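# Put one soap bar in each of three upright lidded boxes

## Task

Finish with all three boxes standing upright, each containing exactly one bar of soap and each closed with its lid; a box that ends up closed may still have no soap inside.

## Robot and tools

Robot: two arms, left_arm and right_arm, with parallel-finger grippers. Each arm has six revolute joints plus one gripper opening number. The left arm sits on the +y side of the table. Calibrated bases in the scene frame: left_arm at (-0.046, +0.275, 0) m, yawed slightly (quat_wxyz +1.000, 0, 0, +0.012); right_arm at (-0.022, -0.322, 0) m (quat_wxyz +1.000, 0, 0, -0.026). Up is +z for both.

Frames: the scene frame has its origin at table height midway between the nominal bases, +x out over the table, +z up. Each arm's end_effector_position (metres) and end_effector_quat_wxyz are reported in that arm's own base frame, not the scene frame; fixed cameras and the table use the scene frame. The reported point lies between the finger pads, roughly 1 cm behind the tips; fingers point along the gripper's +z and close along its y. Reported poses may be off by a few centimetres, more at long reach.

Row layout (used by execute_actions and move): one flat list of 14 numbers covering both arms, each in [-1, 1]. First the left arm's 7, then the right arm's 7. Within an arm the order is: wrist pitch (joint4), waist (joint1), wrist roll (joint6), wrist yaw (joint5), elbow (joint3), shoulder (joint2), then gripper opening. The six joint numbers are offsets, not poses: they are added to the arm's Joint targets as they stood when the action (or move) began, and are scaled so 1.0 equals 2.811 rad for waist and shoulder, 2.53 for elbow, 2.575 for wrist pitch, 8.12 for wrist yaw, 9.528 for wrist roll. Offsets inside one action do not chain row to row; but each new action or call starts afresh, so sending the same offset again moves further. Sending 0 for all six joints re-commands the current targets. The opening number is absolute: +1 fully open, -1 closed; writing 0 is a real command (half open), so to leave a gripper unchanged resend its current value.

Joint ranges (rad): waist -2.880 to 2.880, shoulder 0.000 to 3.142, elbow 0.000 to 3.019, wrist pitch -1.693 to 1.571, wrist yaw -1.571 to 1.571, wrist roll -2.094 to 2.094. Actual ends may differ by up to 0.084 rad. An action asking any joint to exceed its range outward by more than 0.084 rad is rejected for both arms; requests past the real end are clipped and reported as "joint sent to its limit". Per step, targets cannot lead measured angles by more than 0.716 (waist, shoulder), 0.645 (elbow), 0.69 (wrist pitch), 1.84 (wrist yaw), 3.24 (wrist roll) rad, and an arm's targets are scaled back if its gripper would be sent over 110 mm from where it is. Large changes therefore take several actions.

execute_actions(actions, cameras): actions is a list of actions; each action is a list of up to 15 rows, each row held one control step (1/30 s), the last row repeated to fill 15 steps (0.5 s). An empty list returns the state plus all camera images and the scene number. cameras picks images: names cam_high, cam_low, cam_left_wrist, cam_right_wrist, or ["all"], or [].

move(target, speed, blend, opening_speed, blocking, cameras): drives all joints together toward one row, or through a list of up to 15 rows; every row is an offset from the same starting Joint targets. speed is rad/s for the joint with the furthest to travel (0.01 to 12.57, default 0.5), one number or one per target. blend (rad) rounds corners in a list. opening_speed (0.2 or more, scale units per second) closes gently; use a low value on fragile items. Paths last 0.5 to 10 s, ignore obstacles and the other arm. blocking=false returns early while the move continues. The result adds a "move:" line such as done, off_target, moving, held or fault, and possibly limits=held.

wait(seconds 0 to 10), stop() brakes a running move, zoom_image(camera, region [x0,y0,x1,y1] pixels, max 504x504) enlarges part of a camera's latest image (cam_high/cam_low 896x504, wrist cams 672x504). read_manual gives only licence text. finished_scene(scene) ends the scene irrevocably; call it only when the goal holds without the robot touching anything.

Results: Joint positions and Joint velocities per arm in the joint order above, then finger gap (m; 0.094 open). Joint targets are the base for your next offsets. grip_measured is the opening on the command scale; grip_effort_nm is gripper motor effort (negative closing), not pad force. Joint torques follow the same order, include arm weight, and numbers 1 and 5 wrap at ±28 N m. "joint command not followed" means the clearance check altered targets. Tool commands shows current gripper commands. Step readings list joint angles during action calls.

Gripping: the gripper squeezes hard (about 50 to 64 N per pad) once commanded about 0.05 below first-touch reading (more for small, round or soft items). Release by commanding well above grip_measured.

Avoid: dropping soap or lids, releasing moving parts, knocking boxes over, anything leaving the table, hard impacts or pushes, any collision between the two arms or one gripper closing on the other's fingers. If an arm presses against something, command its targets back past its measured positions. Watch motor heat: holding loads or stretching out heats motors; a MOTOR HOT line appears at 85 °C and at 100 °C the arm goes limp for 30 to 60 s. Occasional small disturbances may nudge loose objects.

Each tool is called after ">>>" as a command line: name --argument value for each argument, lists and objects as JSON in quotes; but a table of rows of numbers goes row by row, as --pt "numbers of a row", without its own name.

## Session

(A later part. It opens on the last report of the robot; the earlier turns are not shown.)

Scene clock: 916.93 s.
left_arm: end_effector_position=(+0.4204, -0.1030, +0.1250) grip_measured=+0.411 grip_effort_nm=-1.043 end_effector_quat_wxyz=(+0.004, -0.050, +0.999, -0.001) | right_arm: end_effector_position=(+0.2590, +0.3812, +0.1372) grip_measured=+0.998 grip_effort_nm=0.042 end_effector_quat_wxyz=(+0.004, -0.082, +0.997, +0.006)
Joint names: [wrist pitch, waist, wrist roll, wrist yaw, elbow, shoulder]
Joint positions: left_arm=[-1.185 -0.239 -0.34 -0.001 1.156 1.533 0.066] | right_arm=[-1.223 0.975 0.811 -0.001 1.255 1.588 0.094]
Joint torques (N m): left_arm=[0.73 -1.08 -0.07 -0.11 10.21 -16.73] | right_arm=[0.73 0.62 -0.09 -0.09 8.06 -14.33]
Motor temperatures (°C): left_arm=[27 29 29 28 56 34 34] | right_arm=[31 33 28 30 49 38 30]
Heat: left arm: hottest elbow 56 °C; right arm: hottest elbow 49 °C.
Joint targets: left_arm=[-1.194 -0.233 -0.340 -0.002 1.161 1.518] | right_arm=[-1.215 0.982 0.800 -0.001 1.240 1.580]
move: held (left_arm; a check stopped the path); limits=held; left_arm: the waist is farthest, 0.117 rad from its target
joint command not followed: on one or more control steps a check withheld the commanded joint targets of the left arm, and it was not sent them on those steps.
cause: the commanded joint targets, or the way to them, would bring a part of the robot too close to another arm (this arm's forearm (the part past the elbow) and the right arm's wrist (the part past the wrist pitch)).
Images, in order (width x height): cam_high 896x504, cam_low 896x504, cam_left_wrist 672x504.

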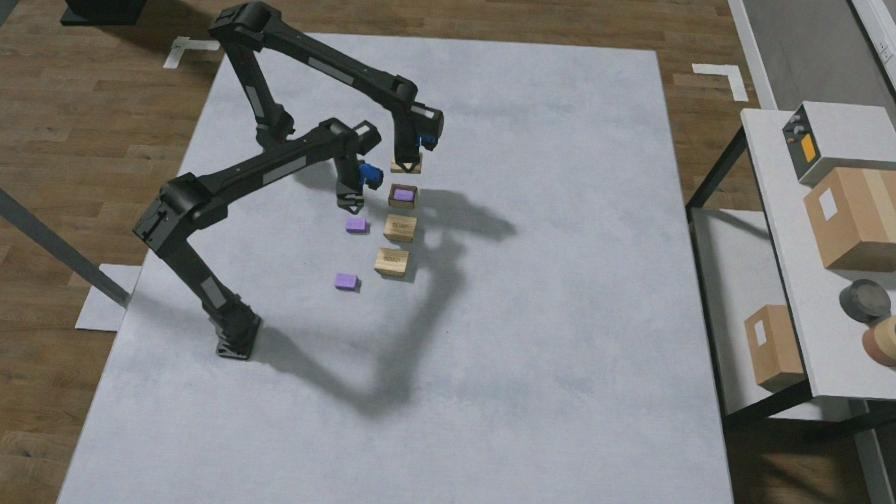

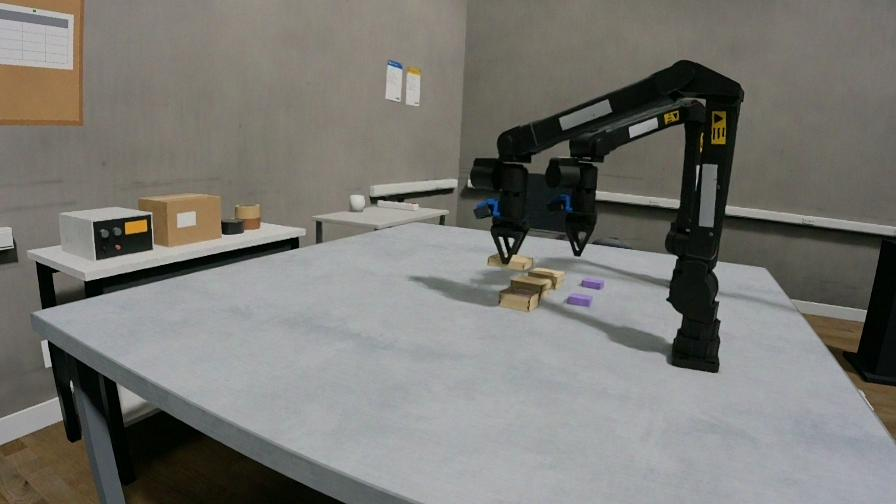

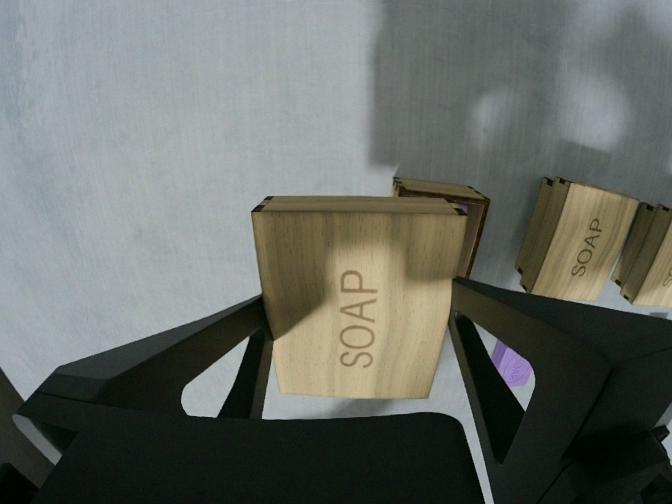

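>>> move --target '[0,0,0,0,0,0,0.22,0,-0.1245,0,0,0,0,1]' --speed 0.6

>>> move --target '[0.0276,-0.0438,0.0021,0.0002,-0.013,0.026,0.22,0,0,0,0,0,0,1]' --speed 0.3 --cameras '["cam_left_wrist","cam_low","cam_high"]'

>>> zoom_image --camera "cam_low" --region '[470, 240, 590, 320]'

>>> zoom_image --camera "cam_left_wrist" --region '[230, 130, 490, 300]'

>>> zoom_image --camera "cam_high" --region '[350, 150, 450, 250]'

Scene clock: 930.50 s.
left_arm: end_effector_position=(+0.4204, -0.1030, +0.1250) grip_measured=+0.411 grip_effort_nm=-1.038 end_effector_quat_wxyz=(+0.004, -0.050, +0.999, -0.001) | right_arm: end_effector_position=(+0.3723, +0.2716, +0.1372) grip_measured=+0.998 grip_effort_nm=0.046 end_effector_quat_wxyz=(+0.005, +0.090, +0.996, +0.005)
Joint names: [wrist pitch, waist, wrist roll, wrist yaw, elbow, shoulder]
Joint positions: left_arm=[-1.185 -0.239 -0.34 -0.001 1.156 1.533 0.066] | right_arm=[-1.223 0.631 0.811 -0.001 1.255 1.588 0.094]
Joint torques (N m): left_arm=[0.73 -1.08 -0.06 -0.11 10.21 -16.73] | right_arm=[0.72 0.15 -0.09 -0.1 8.06 -14.33]
Motor temperatures (°C): left_arm=[27 29 29 28 56 35 34] | right_arm=[31 33 28 30 47 37 30]
Heat: left arm: hottest elbow 56 °C; right arm: hottest elbow 47 °C.
Joint targets: left_arm=[-1.194 -0.233 -0.340 -0.002 1.161 1.518] | right_arm=[-1.215 0.632 0.800 -0.001 1.240 1.580]
move: done

Scene clock: 931.47 s.
left_arm: end_effector_position=(+0.4095, -0.1517, +0.1023) grip_measured=+0.411 grip_effort_nm=-1.043 end_effector_quat_wxyz=(+0.000, +0.010, +1.000, +0.000) | right_arm: end_effector_position=(+0.3723, +0.2716, +0.1372) grip_measured=+0.998 grip_effort_nm=0.032 end_effector_quat_wxyz=(+0.005, +0.090, +0.996, +0.005)
Joint names: [wrist pitch, waist, wrist roll, wrist yaw, elbow, shoulder]
Joint positions: left_arm=[-1.136 -0.354 -0.334 0 1.137 1.572 0.066] | right_arm=[-1.223 0.631 0.811 -0.001 1.255 1.588 0.094]
Joint torques (N m): left_arm=[1.62 -1.73 0.13 -0.06 8.66 -14.45] | right_arm=[0.72 0.15 -0.09 -0.1 8.08 -14.33]
Motor temperatures (°C): left_arm=[27 29 29 28 56 35 34] | right_arm=[31 33 28 30 47 37 30]
Heat: left arm: hottest elbow 56 °C; right arm: hottest elbow 47 °C.
Joint targets: left_arm=[-1.123 -0.356 -0.320 0.000 1.128 1.591] | right_arm=[-1.215 0.632 0.800 -0.001 1.240 1.580]
move: done
Images, in order (width x height): cam_high 896x504, cam_low 896x504, cam_left_wrist 672x504.

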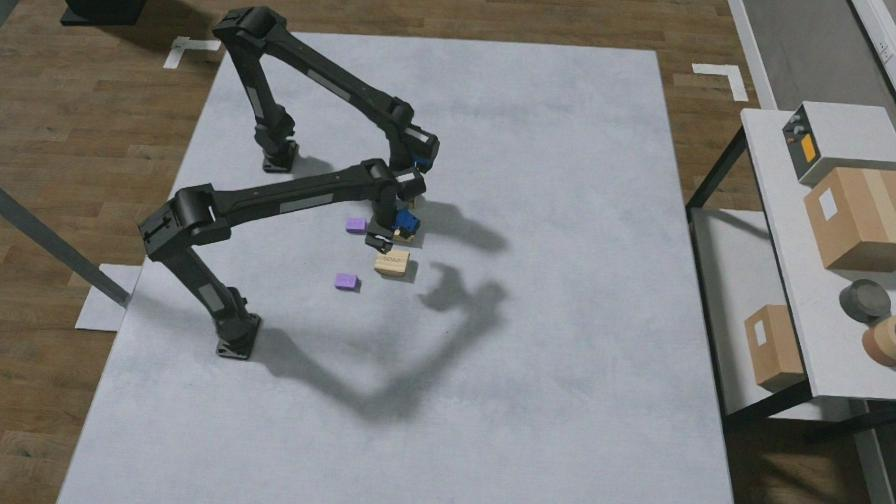

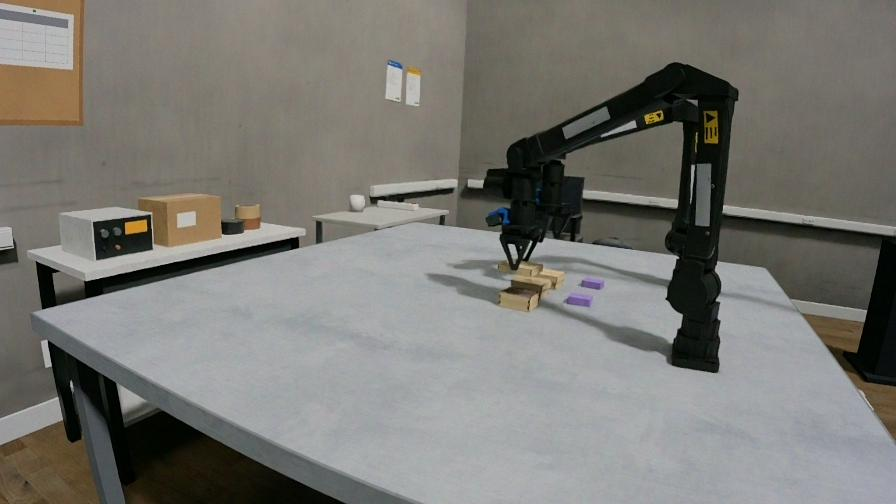

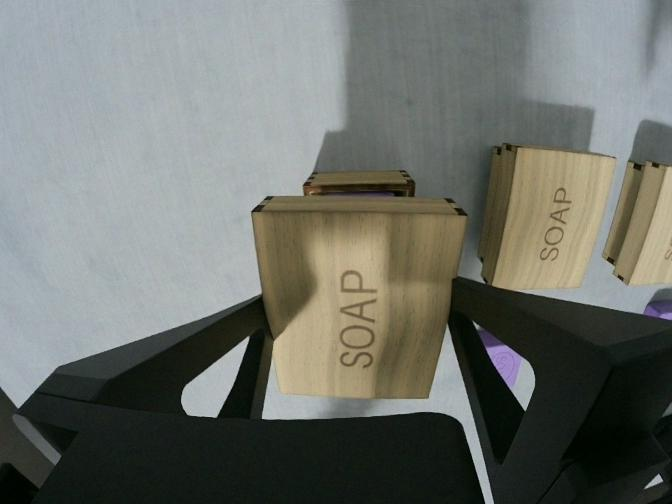

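Scaled by 4.200 from the camera's 896x504 image, which has a finer 1280x720 frame.

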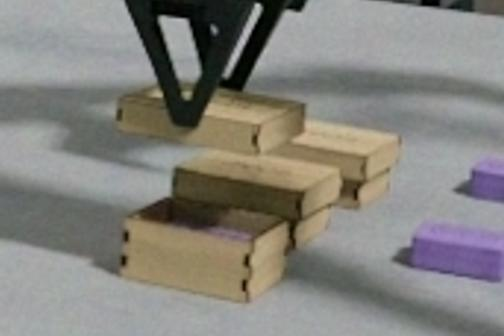

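Scaled by 1.938 from the camera's 672x504 image, which has a finer 960x720 frame.

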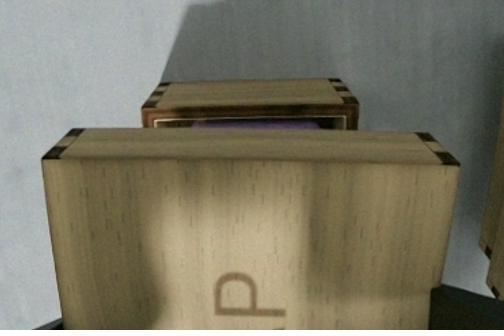

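Scaled by 5.040 from the camera's 896x504 image, which has a finer 1280x720 frame.

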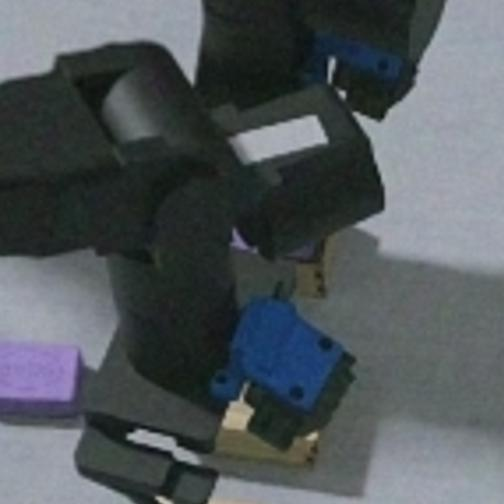

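>>> move --target '[0.0404,0,0,0,-0.0229,0.0174,0.22,0,0,0,0,0,0,1]' --speed 0.15 --cameras '["cam_left_wrist","cam_low"]'

>>> zoom_image --camera "cam_low" --region '[470, 240, 590, 320]'

>>> zoom_image --camera "cam_left_wrist" --region '[230, 130, 490, 300]'

Scene clock: 957.00 s.
left_arm: end_effector_position=(+0.4093, -0.1517, +0.0653) grip_measured=+0.411 grip_effort_nm=-1.038 end_effector_quat_wxyz=(+0.002, +0.010, +1.000, -0.001) | right_arm: end_effector_position=(+0.3723, +0.2716, +0.1372) grip_measured=+0.998 grip_effort_nm=0.032 end_effector_quat_wxyz=(+0.005, +0.090, +0.996, +0.005)
Joint names: [wrist pitch, waist, wrist roll, wrist yaw, elbow, shoulder]
Joint positions: left_arm=[-1.031 -0.354 -0.334 0 1.081 1.616 0.066] | right_arm=[-1.223 0.631 0.811 -0.001 1.255 1.588 0.094]
Joint torques (N m): left_arm=[1.58 -1.73 0.09 -0.06 8.05 -13.8] | right_arm=[0.72 0.15 -0.09 -0.1 8.06 -14.33]
Heat: left arm: hottest elbow 53 °C; right arm: hottest elbow 46 °C.
Joint targets: left_arm=[-1.019 -0.356 -0.321 0.000 1.070 1.640] | right_arm=[-1.215 0.632 0.800 -0.001 1.240 1.580]
move: done
Images, in order (width x height): cam_low 896x504, cam_left_wrist 672x504.

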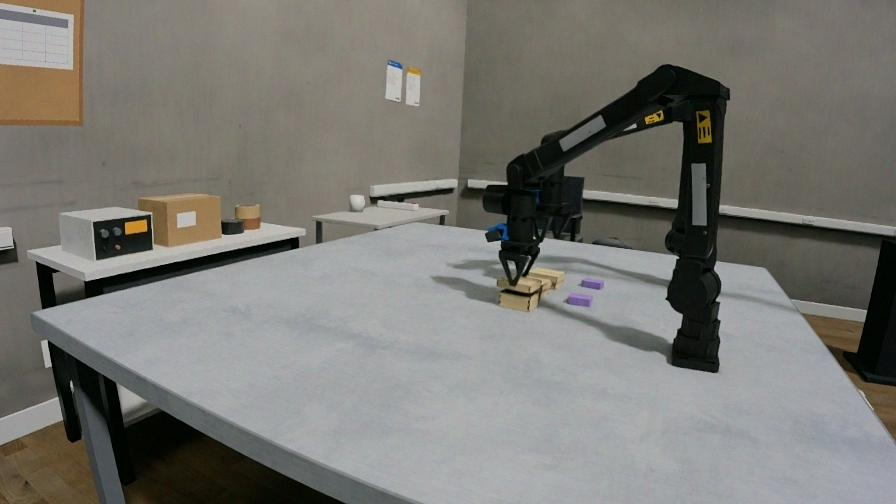

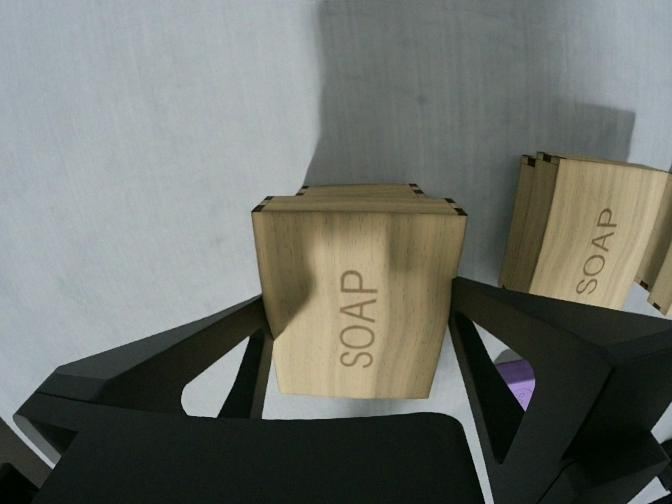

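Scaled by 4.200 from the camera's 896x504 image, which has a finer 1280x720 frame.

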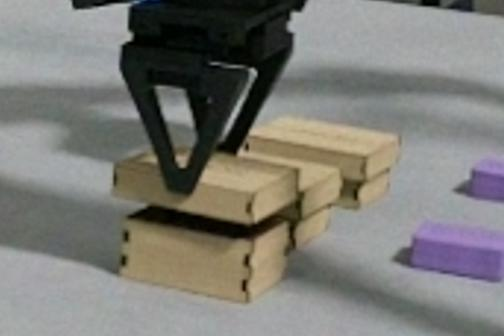

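Scaled by 1.938 from the camera's 672x504 image, which has a finer 960x720 frame.

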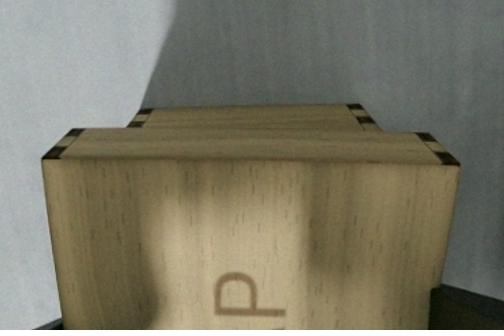

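>>> move --target '[0.014,0,0,0,-0.0079,0.0058,0.22,0,0,0,0,0,0,1]' --speed 0.08 --cameras '["cam_left_wrist","cam_low"]'

>>> zoom_image --camera "cam_low" --region '[470, 240, 590, 320]'

>>> zoom_image --camera "cam_left_wrist" --region '[230, 130, 490, 300]'

Scene clock: 985.03 s.
left_arm: end_effector_position=(+0.4083, -0.1513, +0.0534) grip_measured=+0.411 grip_effort_nm=-1.043 end_effector_quat_wxyz=(+0.002, +0.010, +1.000, -0.001) | right_arm: end_effector_position=(+0.3723, +0.2716, +0.1372) grip_measured=+0.998 grip_effort_nm=0.037 end_effector_quat_wxyz=(+0.005, +0.090, +0.996, +0.005)
Joint names: [wrist pitch, waist, wrist roll, wrist yaw, elbow, shoulder]
Joint positions: left_arm=[-0.998 -0.354 -0.333 0 1.063 1.63 0.066] | right_arm=[-1.223 0.631 0.811 -0.001 1.255 1.588 0.094]
Joint torques (N m): left_arm=[1.74 -1.73 0.09 -0.06 7.75 -13.74] | right_arm=[0.73 0.15 -0.09 -0.1 8.06 -14.33]
Motor temperatures (°C): left_arm=[27 29 29 28 50 34 34] | right_arm=[31 33 28 30 45 37 30]
Heat: left arm: hottest elbow 50 °C; right arm: hottest elbow 45 °C.
Joint targets: left_arm=[-0.983 -0.356 -0.320 0.000 1.050 1.656] | right_arm=[-1.215 0.632 0.800 -0.001 1.240 1.580]
move: done
Images, in order (width x height): cam_low 896x504, cam_left_wrist 672x504.

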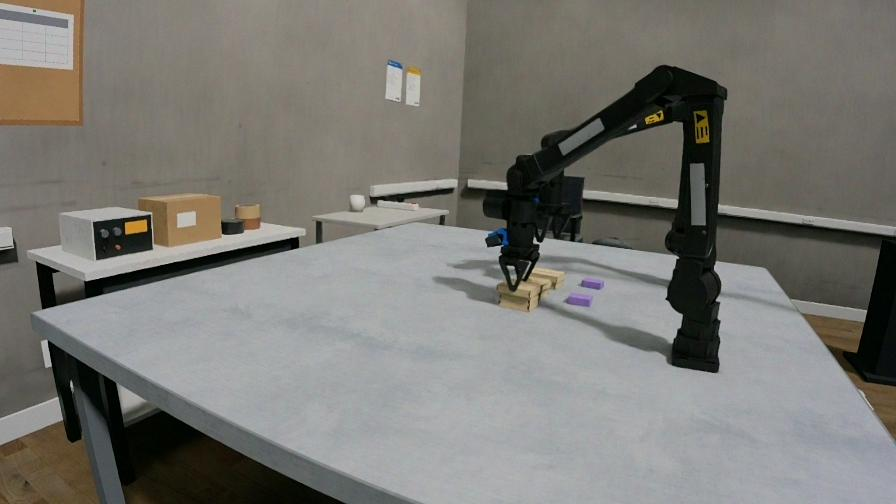

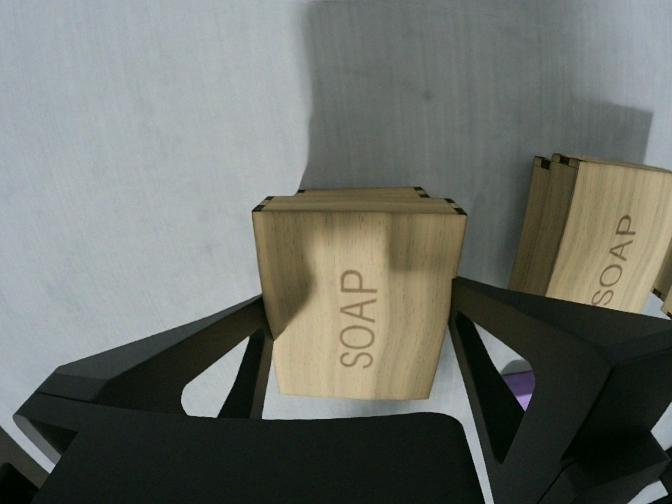

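Scaled by 4.200 from the camera's 896x504 image, which has a finer 1280x720 frame.

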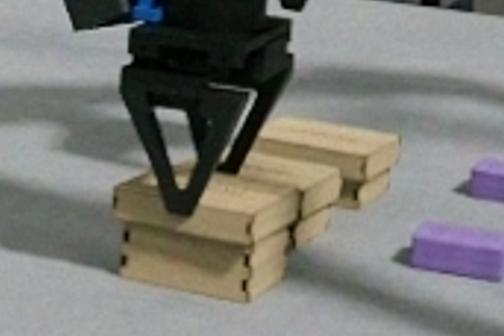

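Scaled by 1.938 from the camera's 672x504 image, which has a finer 960x720 frame.

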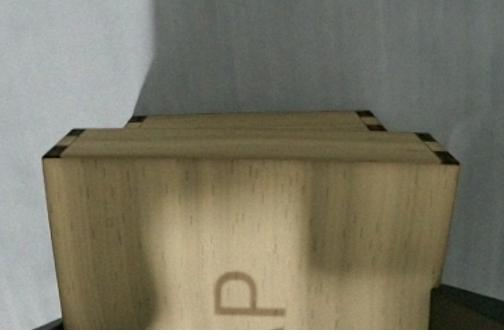

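>>> move --pt "0 0 -0.006 0 0 0 0.22 0 0 0 0 0 0 1" --pt "0.01 0 -0.006 0 -0.0056 0.004 0.22 0 0 0 0 0 0 1" --speed 0.08 --cameras '["cam_left_wrist","cam_low"]'

>>> zoom_image --camera "cam_low" --region '[470, 240, 590, 320]'

>>> zoom_image --camera "cam_left_wrist" --region '[230, 130, 490, 300]'

Scene clock: 1007.33 s.
left_arm: end_effector_position=(+0.4086, -0.1514, +0.0524) grip_measured=+0.411 grip_effort_nm=-1.038 end_effector_quat_wxyz=(+0.004, -0.003, +1.000, -0.001) | right_arm: end_effector_position=(+0.3723, +0.2716, +0.1372) grip_measured=+0.998 grip_effort_nm=0.042 end_effector_quat_wxyz=(+0.005, +0.090, +0.996, +0.005)
Joint names: [wrist pitch, waist, wrist roll, wrist yaw, elbow, shoulder]
Joint positions: left_arm=[-0.991 -0.354 -0.359 0 1.06 1.63 0.066] | right_arm=[-1.223 0.631 0.811 -0.001 1.255 1.588 0.094]
Joint torques (N m): left_arm=[2.61 -1.79 -0.28 -0.06 6.79 -12.69] | right_arm=[0.73 0.15 -0.09 -0.1 8.06 -14.39]
Heat: left arm: hottest elbow 48 °C; right arm: hottest elbow 45 °C.
Joint targets: left_arm=[-0.957 -0.356 -0.378 0.000 1.036 1.667] | right_arm=[-1.215 0.632 0.800 -0.001 1.240 1.580]
move: off_target (left_arm); left_arm: the shoulder is farthest, 0.037 rad from its target
Images, in order (width x height): cam_low 896x504, cam_left_wrist 672x504.

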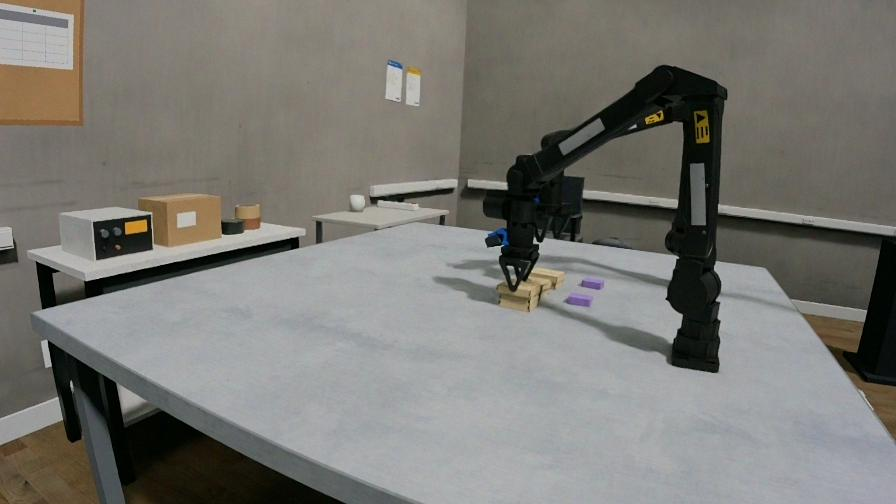

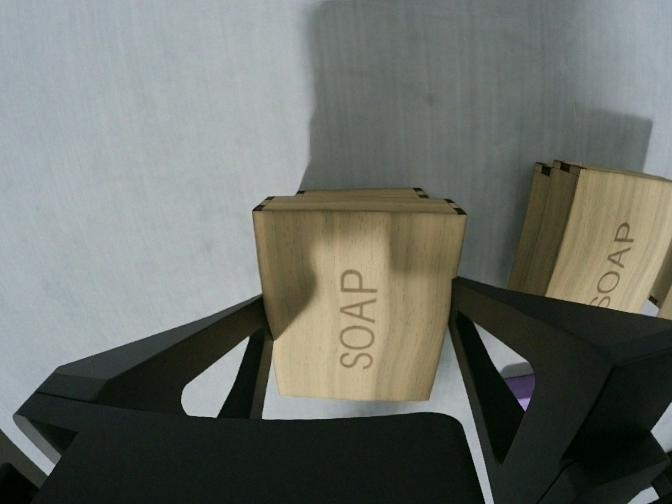

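Scaled by 4.200 from the camera's 896x504 image, which has a finer 1280x720 frame.

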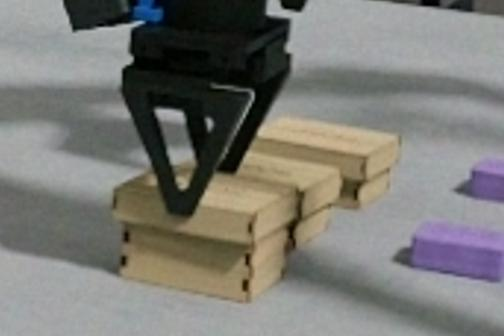

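Scaled by 1.938 from the camera's 672x504 image, which has a finer 960x720 frame.

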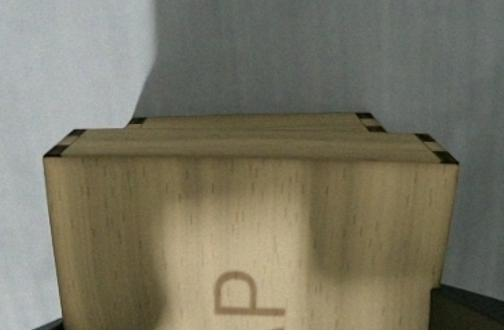

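>>> move --target '[0,-0.0036,0,0,0,0,0.22,0,0,0,0,0,0,1]' --speed 0.05 --cameras '["cam_left_wrist","cam_low"]'

>>> zoom_image --camera "cam_low" --region '[480, 260, 560, 320]'

>>> zoom_image --camera "cam_left_wrist" --region '[230, 130, 490, 300]'

Scene clock: 1029.70 s.
left_arm: end_effector_position=(+0.4085, -0.1519, +0.0524) grip_measured=+0.411 grip_effort_nm=-1.038 end_effector_quat_wxyz=(+0.004, -0.002, +1.000, -0.001) | right_arm: end_effector_position=(+0.3723, +0.2716, +0.1372) grip_measured=+0.998 grip_effort_nm=0.037 end_effector_quat_wxyz=(+0.005, +0.090, +0.996, +0.005)
Joint names: [wrist pitch, waist, wrist roll, wrist yaw, elbow, shoulder]
Joint positions: left_arm=[-0.991 -0.355 -0.359 0 1.06 1.63 0.066] | right_arm=[-1.223 0.631 0.811 -0.001 1.255 1.588 0.094]
Joint torques (N m): left_arm=[2.52 -2.43 -0.28 -0.06 6.72 -12.69] | right_arm=[0.73 0.09 -0.09 -0.1 8.06 -14.27]
Heat: left arm: hottest elbow 47 °C; right arm: hottest elbow 45 °C.
Joint targets: left_arm=[-0.957 -0.367 -0.378 0.000 1.036 1.667] | right_arm=[-1.215 0.632 0.800 -0.001 1.240 1.580]
move: off_target (left_arm); left_arm: the shoulder is farthest, 0.037 rad from its target
Images, in order (width x height): cam_low 896x504, cam_left_wrist 672x504.

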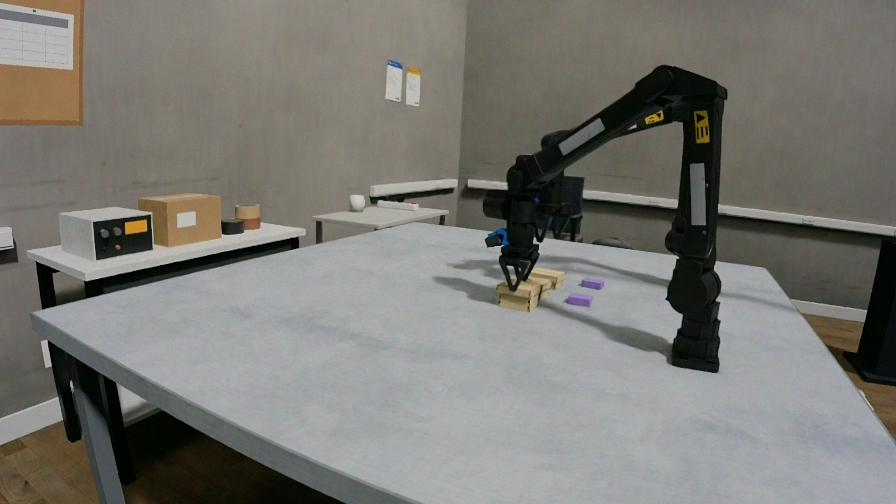

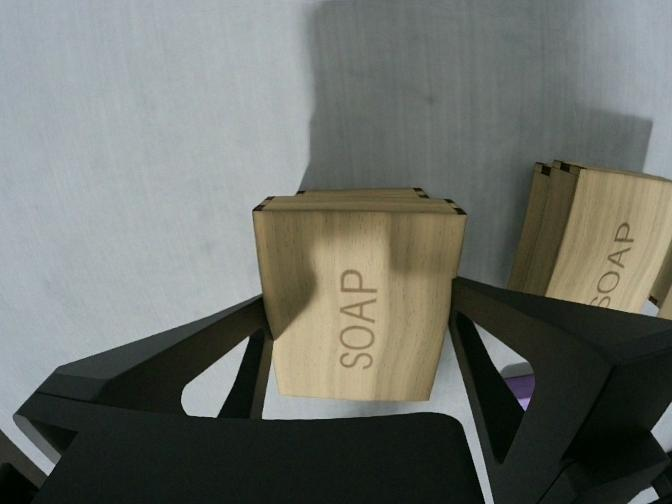

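Scaled by 6.300 from the camera's 896x504 image, which has a finer 1280x720 frame.

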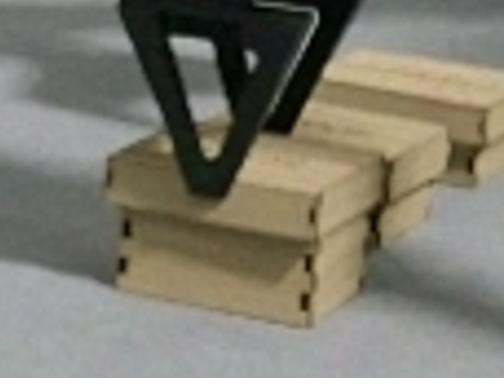

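Scaled by 1.938 from the camera's 672x504 image, which has a finer 960x720 frame.

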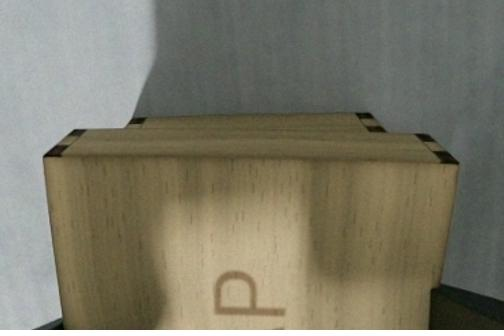

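>>> move --target '[0,-0.0025,0,0,0,0,0.22,0,0,0,0,0,0,1]' --speed 0.05 --cameras '["cam_left_wrist","cam_low"]'

>>> zoom_image --camera "cam_low" --region '[480, 260, 560, 320]'

>>> zoom_image --camera "cam_left_wrist" --region '[230, 130, 490, 300]'

Scene clock: 1046.33 s.
left_arm: end_effector_position=(+0.4084, -0.1520, +0.0524) grip_measured=+0.411 grip_effort_nm=-1.038 end_effector_quat_wxyz=(+0.004, -0.002, +1.000, -0.001) | right_arm: end_effector_position=(+0.3723, +0.2716, +0.1372) grip_measured=+0.998 grip_effort_nm=0.042 end_effector_quat_wxyz=(+0.005, +0.090, +0.996, +0.005)
Joint names: [wrist pitch, waist, wrist roll, wrist yaw, elbow, shoulder]
Joint positions: left_arm=[-0.991 -0.355 -0.359 0 1.06 1.63 0.066] | right_arm=[-1.223 0.631 0.811 -0.001 1.255 1.588 0.094]
Joint torques (N m): left_arm=[2.54 -2.67 -0.28 -0.08 6.72 -12.69] | right_arm=[0.73 0.15 -0.09 -0.1 8.06 -14.33]
Heat: left arm: hottest elbow 46 °C; right arm: hottest elbow 45 °C.
Joint targets: left_arm=[-0.957 -0.374 -0.378 0.000 1.036 1.667] | right_arm=[-1.215 0.632 0.800 -0.001 1.240 1.580]
move: off_target (left_arm); left_arm: the shoulder is farthest, 0.037 rad from its target
Images, in order (width x height): cam_low 896x504, cam_left_wrist 672x504.

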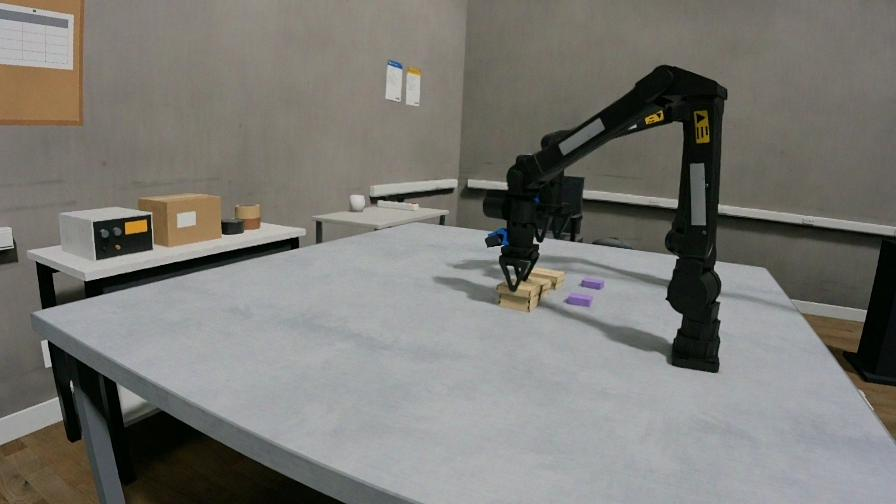

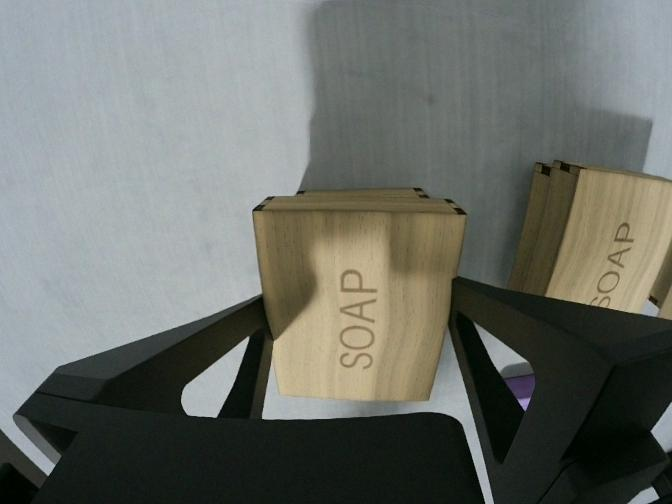

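Scaled by 6.300 from the camera's 896x504 image, which has a finer 1280x720 frame.

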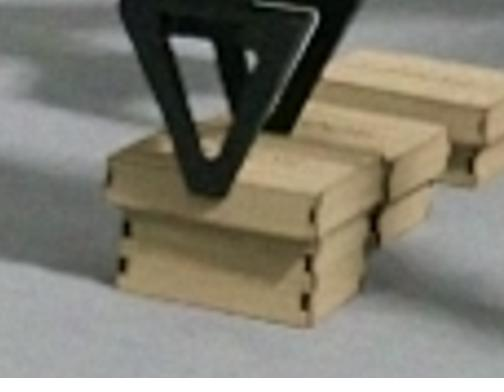

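Scaled by 1.938 from the camera's 672x504 image, which has a finer 960x720 frame.

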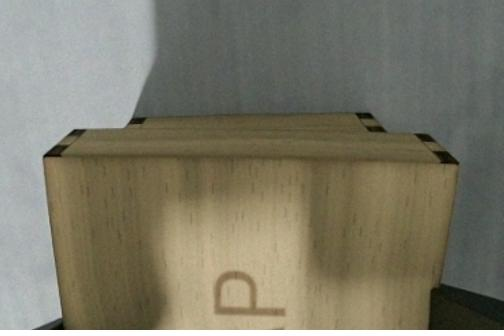

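>>> move --target '[-0.0206,0,0,0,0.0316,-0.0221,0.22,0,0,0,0,0,0,1]' --speed 0.08 --cameras '["cam_left_wrist","cam_low"]'

>>> zoom_image --camera "cam_low" --region '[480, 260, 560, 320]'

>>> zoom_image --camera "cam_left_wrist" --region '[230, 130, 490, 300]'

Scene clock: 1062.13 s.
left_arm: end_effector_position=(+0.4081, -0.1551, +0.0559) grip_measured=+0.411 grip_effort_nm=-1.038 end_effector_quat_wxyz=(+0.006, -0.001, +1.000, -0.002) | right_arm: end_effector_position=(+0.3723, +0.2716, +0.1372) grip_measured=+0.998 grip_effort_nm=0.037 end_effector_quat_wxyz=(+0.005, +0.090, +0.996, +0.005)
Joint names: [wrist pitch, waist, wrist roll, wrist yaw, elbow, shoulder]
Joint positions: left_arm=[-0.998 -0.362 -0.364 0 1.064 1.625 0.066] | right_arm=[-1.223 0.631 0.811 -0.001 1.255 1.588 0.094]
Joint torques (N m): left_arm=[0.68 -2.43 -0.18 -0.06 13.75 -16.91] | right_arm=[0.72 0.15 -0.09 -0.1 8.08 -14.27]
Heat: left arm: hottest elbow 46 °C; right arm: hottest elbow 45 °C.
Joint targets: left_arm=[-1.010 -0.374 -0.378 0.000 1.116 1.605] | right_arm=[-1.215 0.632 0.800 -0.001 1.240 1.580]
move: off_target (left_arm); left_arm: the elbow is farthest, 0.052 rad from its target
Images, in order (width x height): cam_low 896x504, cam_left_wrist 672x504.

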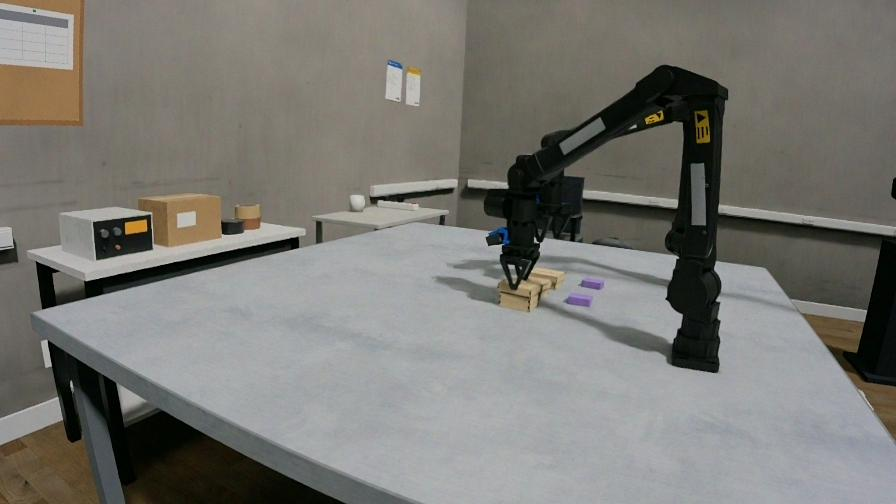

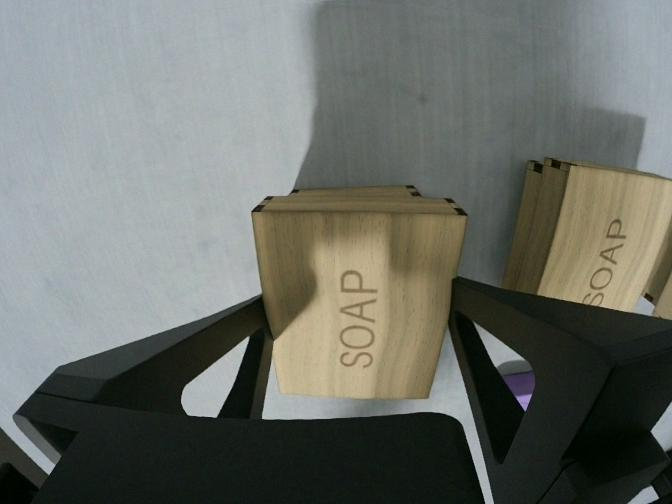

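Scaled by 6.300 from the camera's 896x504 image, which has a finer 1280x720 frame.

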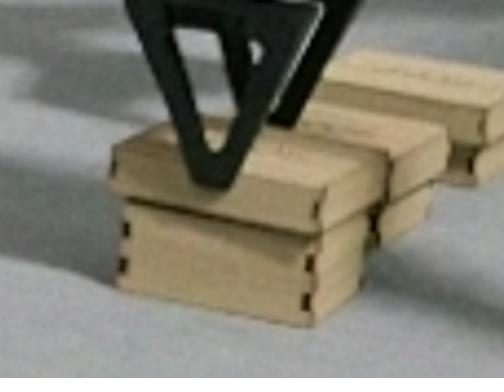

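Scaled by 1.938 from the camera's 672x504 image, which has a finer 960x720 frame.

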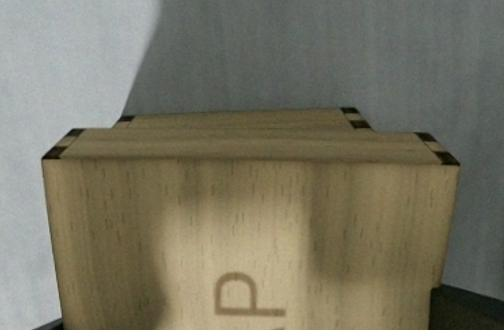

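>>> zoom_image --camera "cam_left_wrist" --region '[285, 175, 430, 225]'

Scaled by 3.476 from the camera's 672x504 image, which has a finer 960x720 frame.

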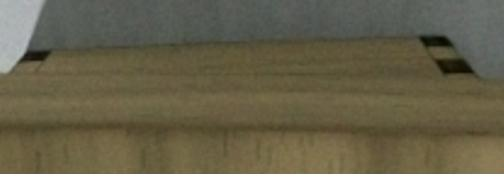

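>>> move --target '[0,0.0091,-0.0046,0,0,0,0.22,0,0,0,0,0,0,1]' --speed 0.08 --cameras '["cam_left_wrist","cam_low"]'

>>> zoom_image --camera "cam_low" --region '[480, 260, 560, 320]'

>>> zoom_image --camera "cam_left_wrist" --region '[285, 175, 430, 225]'

Scene clock: 1093.97 s.
left_arm: end_effector_position=(+0.4085, -0.1544, +0.0562) grip_measured=+0.411 grip_effort_nm=-1.043 end_effector_quat_wxyz=(+0.006, -0.024, +1.000, -0.002) | right_arm: end_effector_position=(+0.3723, +0.2716, +0.1372) grip_measured=+0.998 grip_effort_nm=0.037 end_effector_quat_wxyz=(+0.005, +0.090, +0.996, +0.005)
Joint names: [wrist pitch, waist, wrist roll, wrist yaw, elbow, shoulder]
Joint positions: left_arm=[-0.999 -0.36 -0.407 0 1.065 1.625 0.066] | right_arm=[-1.223 0.631 0.811 -0.001 1.255 1.588 0.094]
Joint torques (N m): left_arm=[0.66 -0.62 -0.22 -0.06 13.64 -17.85] | right_arm=[0.73 0.15 -0.09 -0.1 8.08 -14.33]
Heat: left arm: hottest elbow 50 °C; right arm: hottest elbow 45 °C.
Joint targets: left_arm=[-1.010 -0.348 -0.421 0.000 1.116 1.605] | right_arm=[-1.215 0.632 0.800 -0.001 1.240 1.580]
move: off_target (left_arm); left_arm: the elbow is farthest, 0.051 rad from its target
Images, in order (width x height): cam_low 896x504, cam_left_wrist 672x504.

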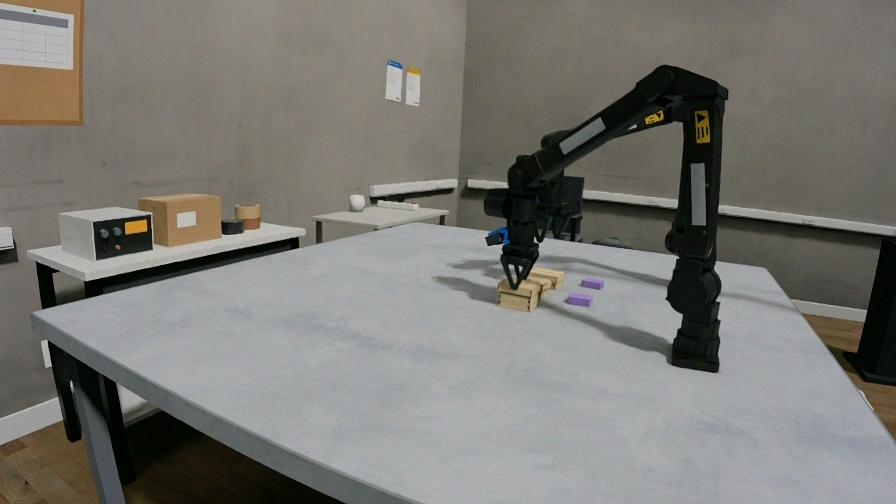

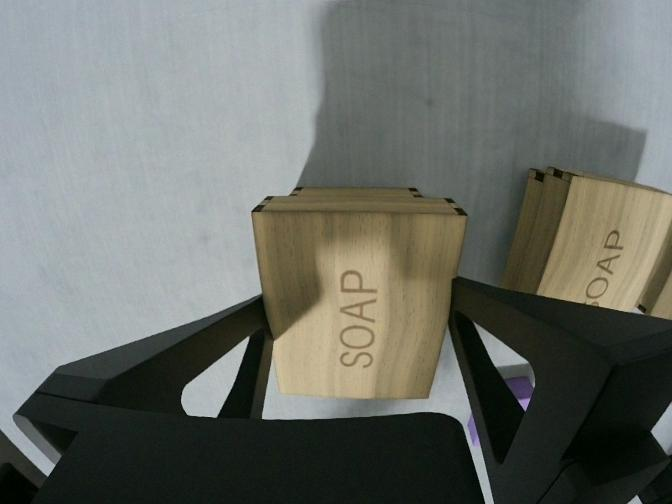

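Scaled by 6.300 from the camera's 896x504 image, which has a finer 1280x720 frame.

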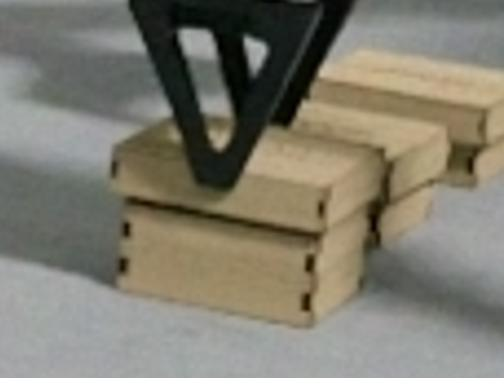

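Scaled by 3.476 from the camera's 672x504 image, which has a finer 960x720 frame.

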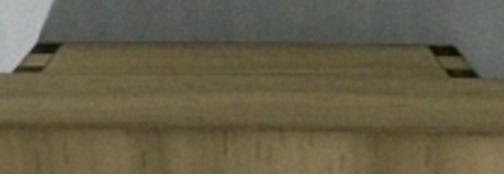

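>>> move --pt "0 0.0018 0 0 0 0 0.22 0 0 0 0 0 0 1" --pt "0.0086 0.0018 0 0 -0.0289 0.0135 0.22 0 0 0 0 0 0 1" --speed 0.06 --cameras '["cam_left_wrist","cam_low"]'

>>> zoom_image --camera "cam_low" --region '[480, 260, 560, 320]'

>>> zoom_image --camera "cam_left_wrist" --region '[285, 175, 430, 225]'

Scene clock: 1114.43 s.
left_arm: end_effector_position=(+0.4058, -0.1506, +0.0535) grip_measured=+0.411 grip_effort_nm=-1.038 end_effector_quat_wxyz=(+0.002, -0.027, +1.000, -0.001) | right_arm: end_effector_position=(+0.3723, +0.2716, +0.1372) grip_measured=+0.998 grip_effort_nm=0.037 end_effector_quat_wxyz=(+0.005, +0.090, +0.996, +0.005)
Joint names: [wrist pitch, waist, wrist roll, wrist yaw, elbow, shoulder]
Joint positions: left_arm=[-0.999 -0.354 -0.408 0 1.056 1.625 0.066] | right_arm=[-1.223 0.631 0.811 -0.001 1.255 1.588 0.094]
Joint torques (N m): left_arm=[1.57 -0.67 -0.21 -0.06 7.69 -14.33] | right_arm=[0.72 0.15 -0.09 -0.1 8.06 -14.33]
Heat: left arm: hottest elbow 52 °C; right arm: hottest elbow 45 °C.
Joint targets: left_arm=[-0.988 -0.343 -0.421 0.000 1.043 1.643] | right_arm=[-1.215 0.632 0.800 -0.001 1.240 1.580]
move: done
Images, in order (width x height): cam_low 896x504, cam_left_wrist 672x504.

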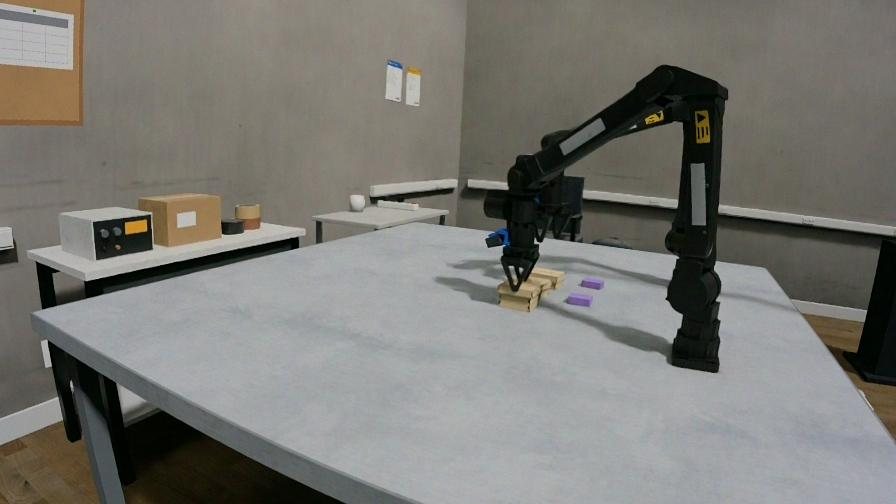

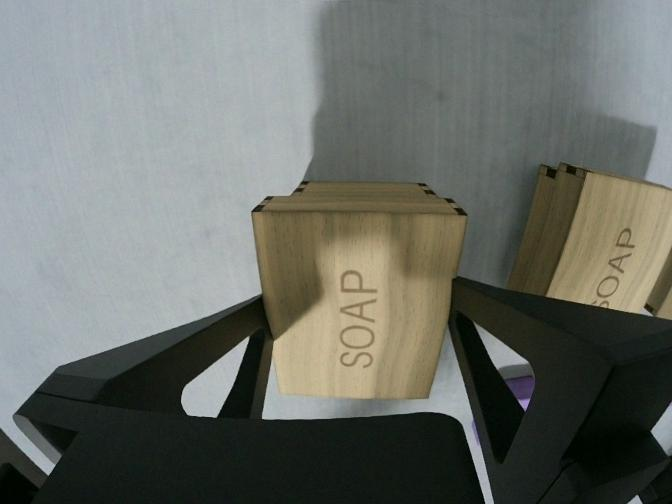

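Scaled by 6.300 from the camera's 896x504 image, which has a finer 1280x720 frame.

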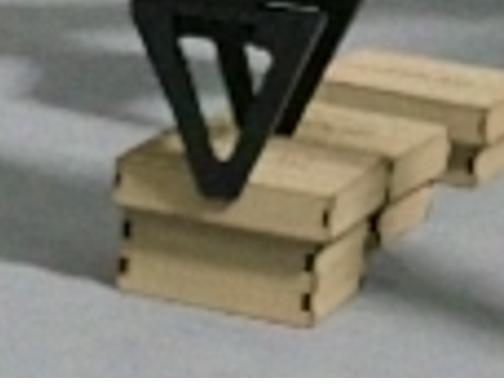

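Scaled by 3.476 from the camera's 672x504 image, which has a finer 960x720 frame.

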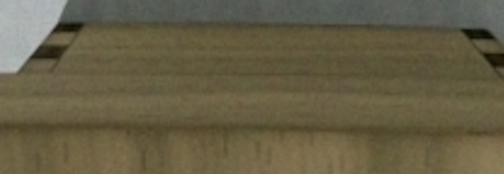

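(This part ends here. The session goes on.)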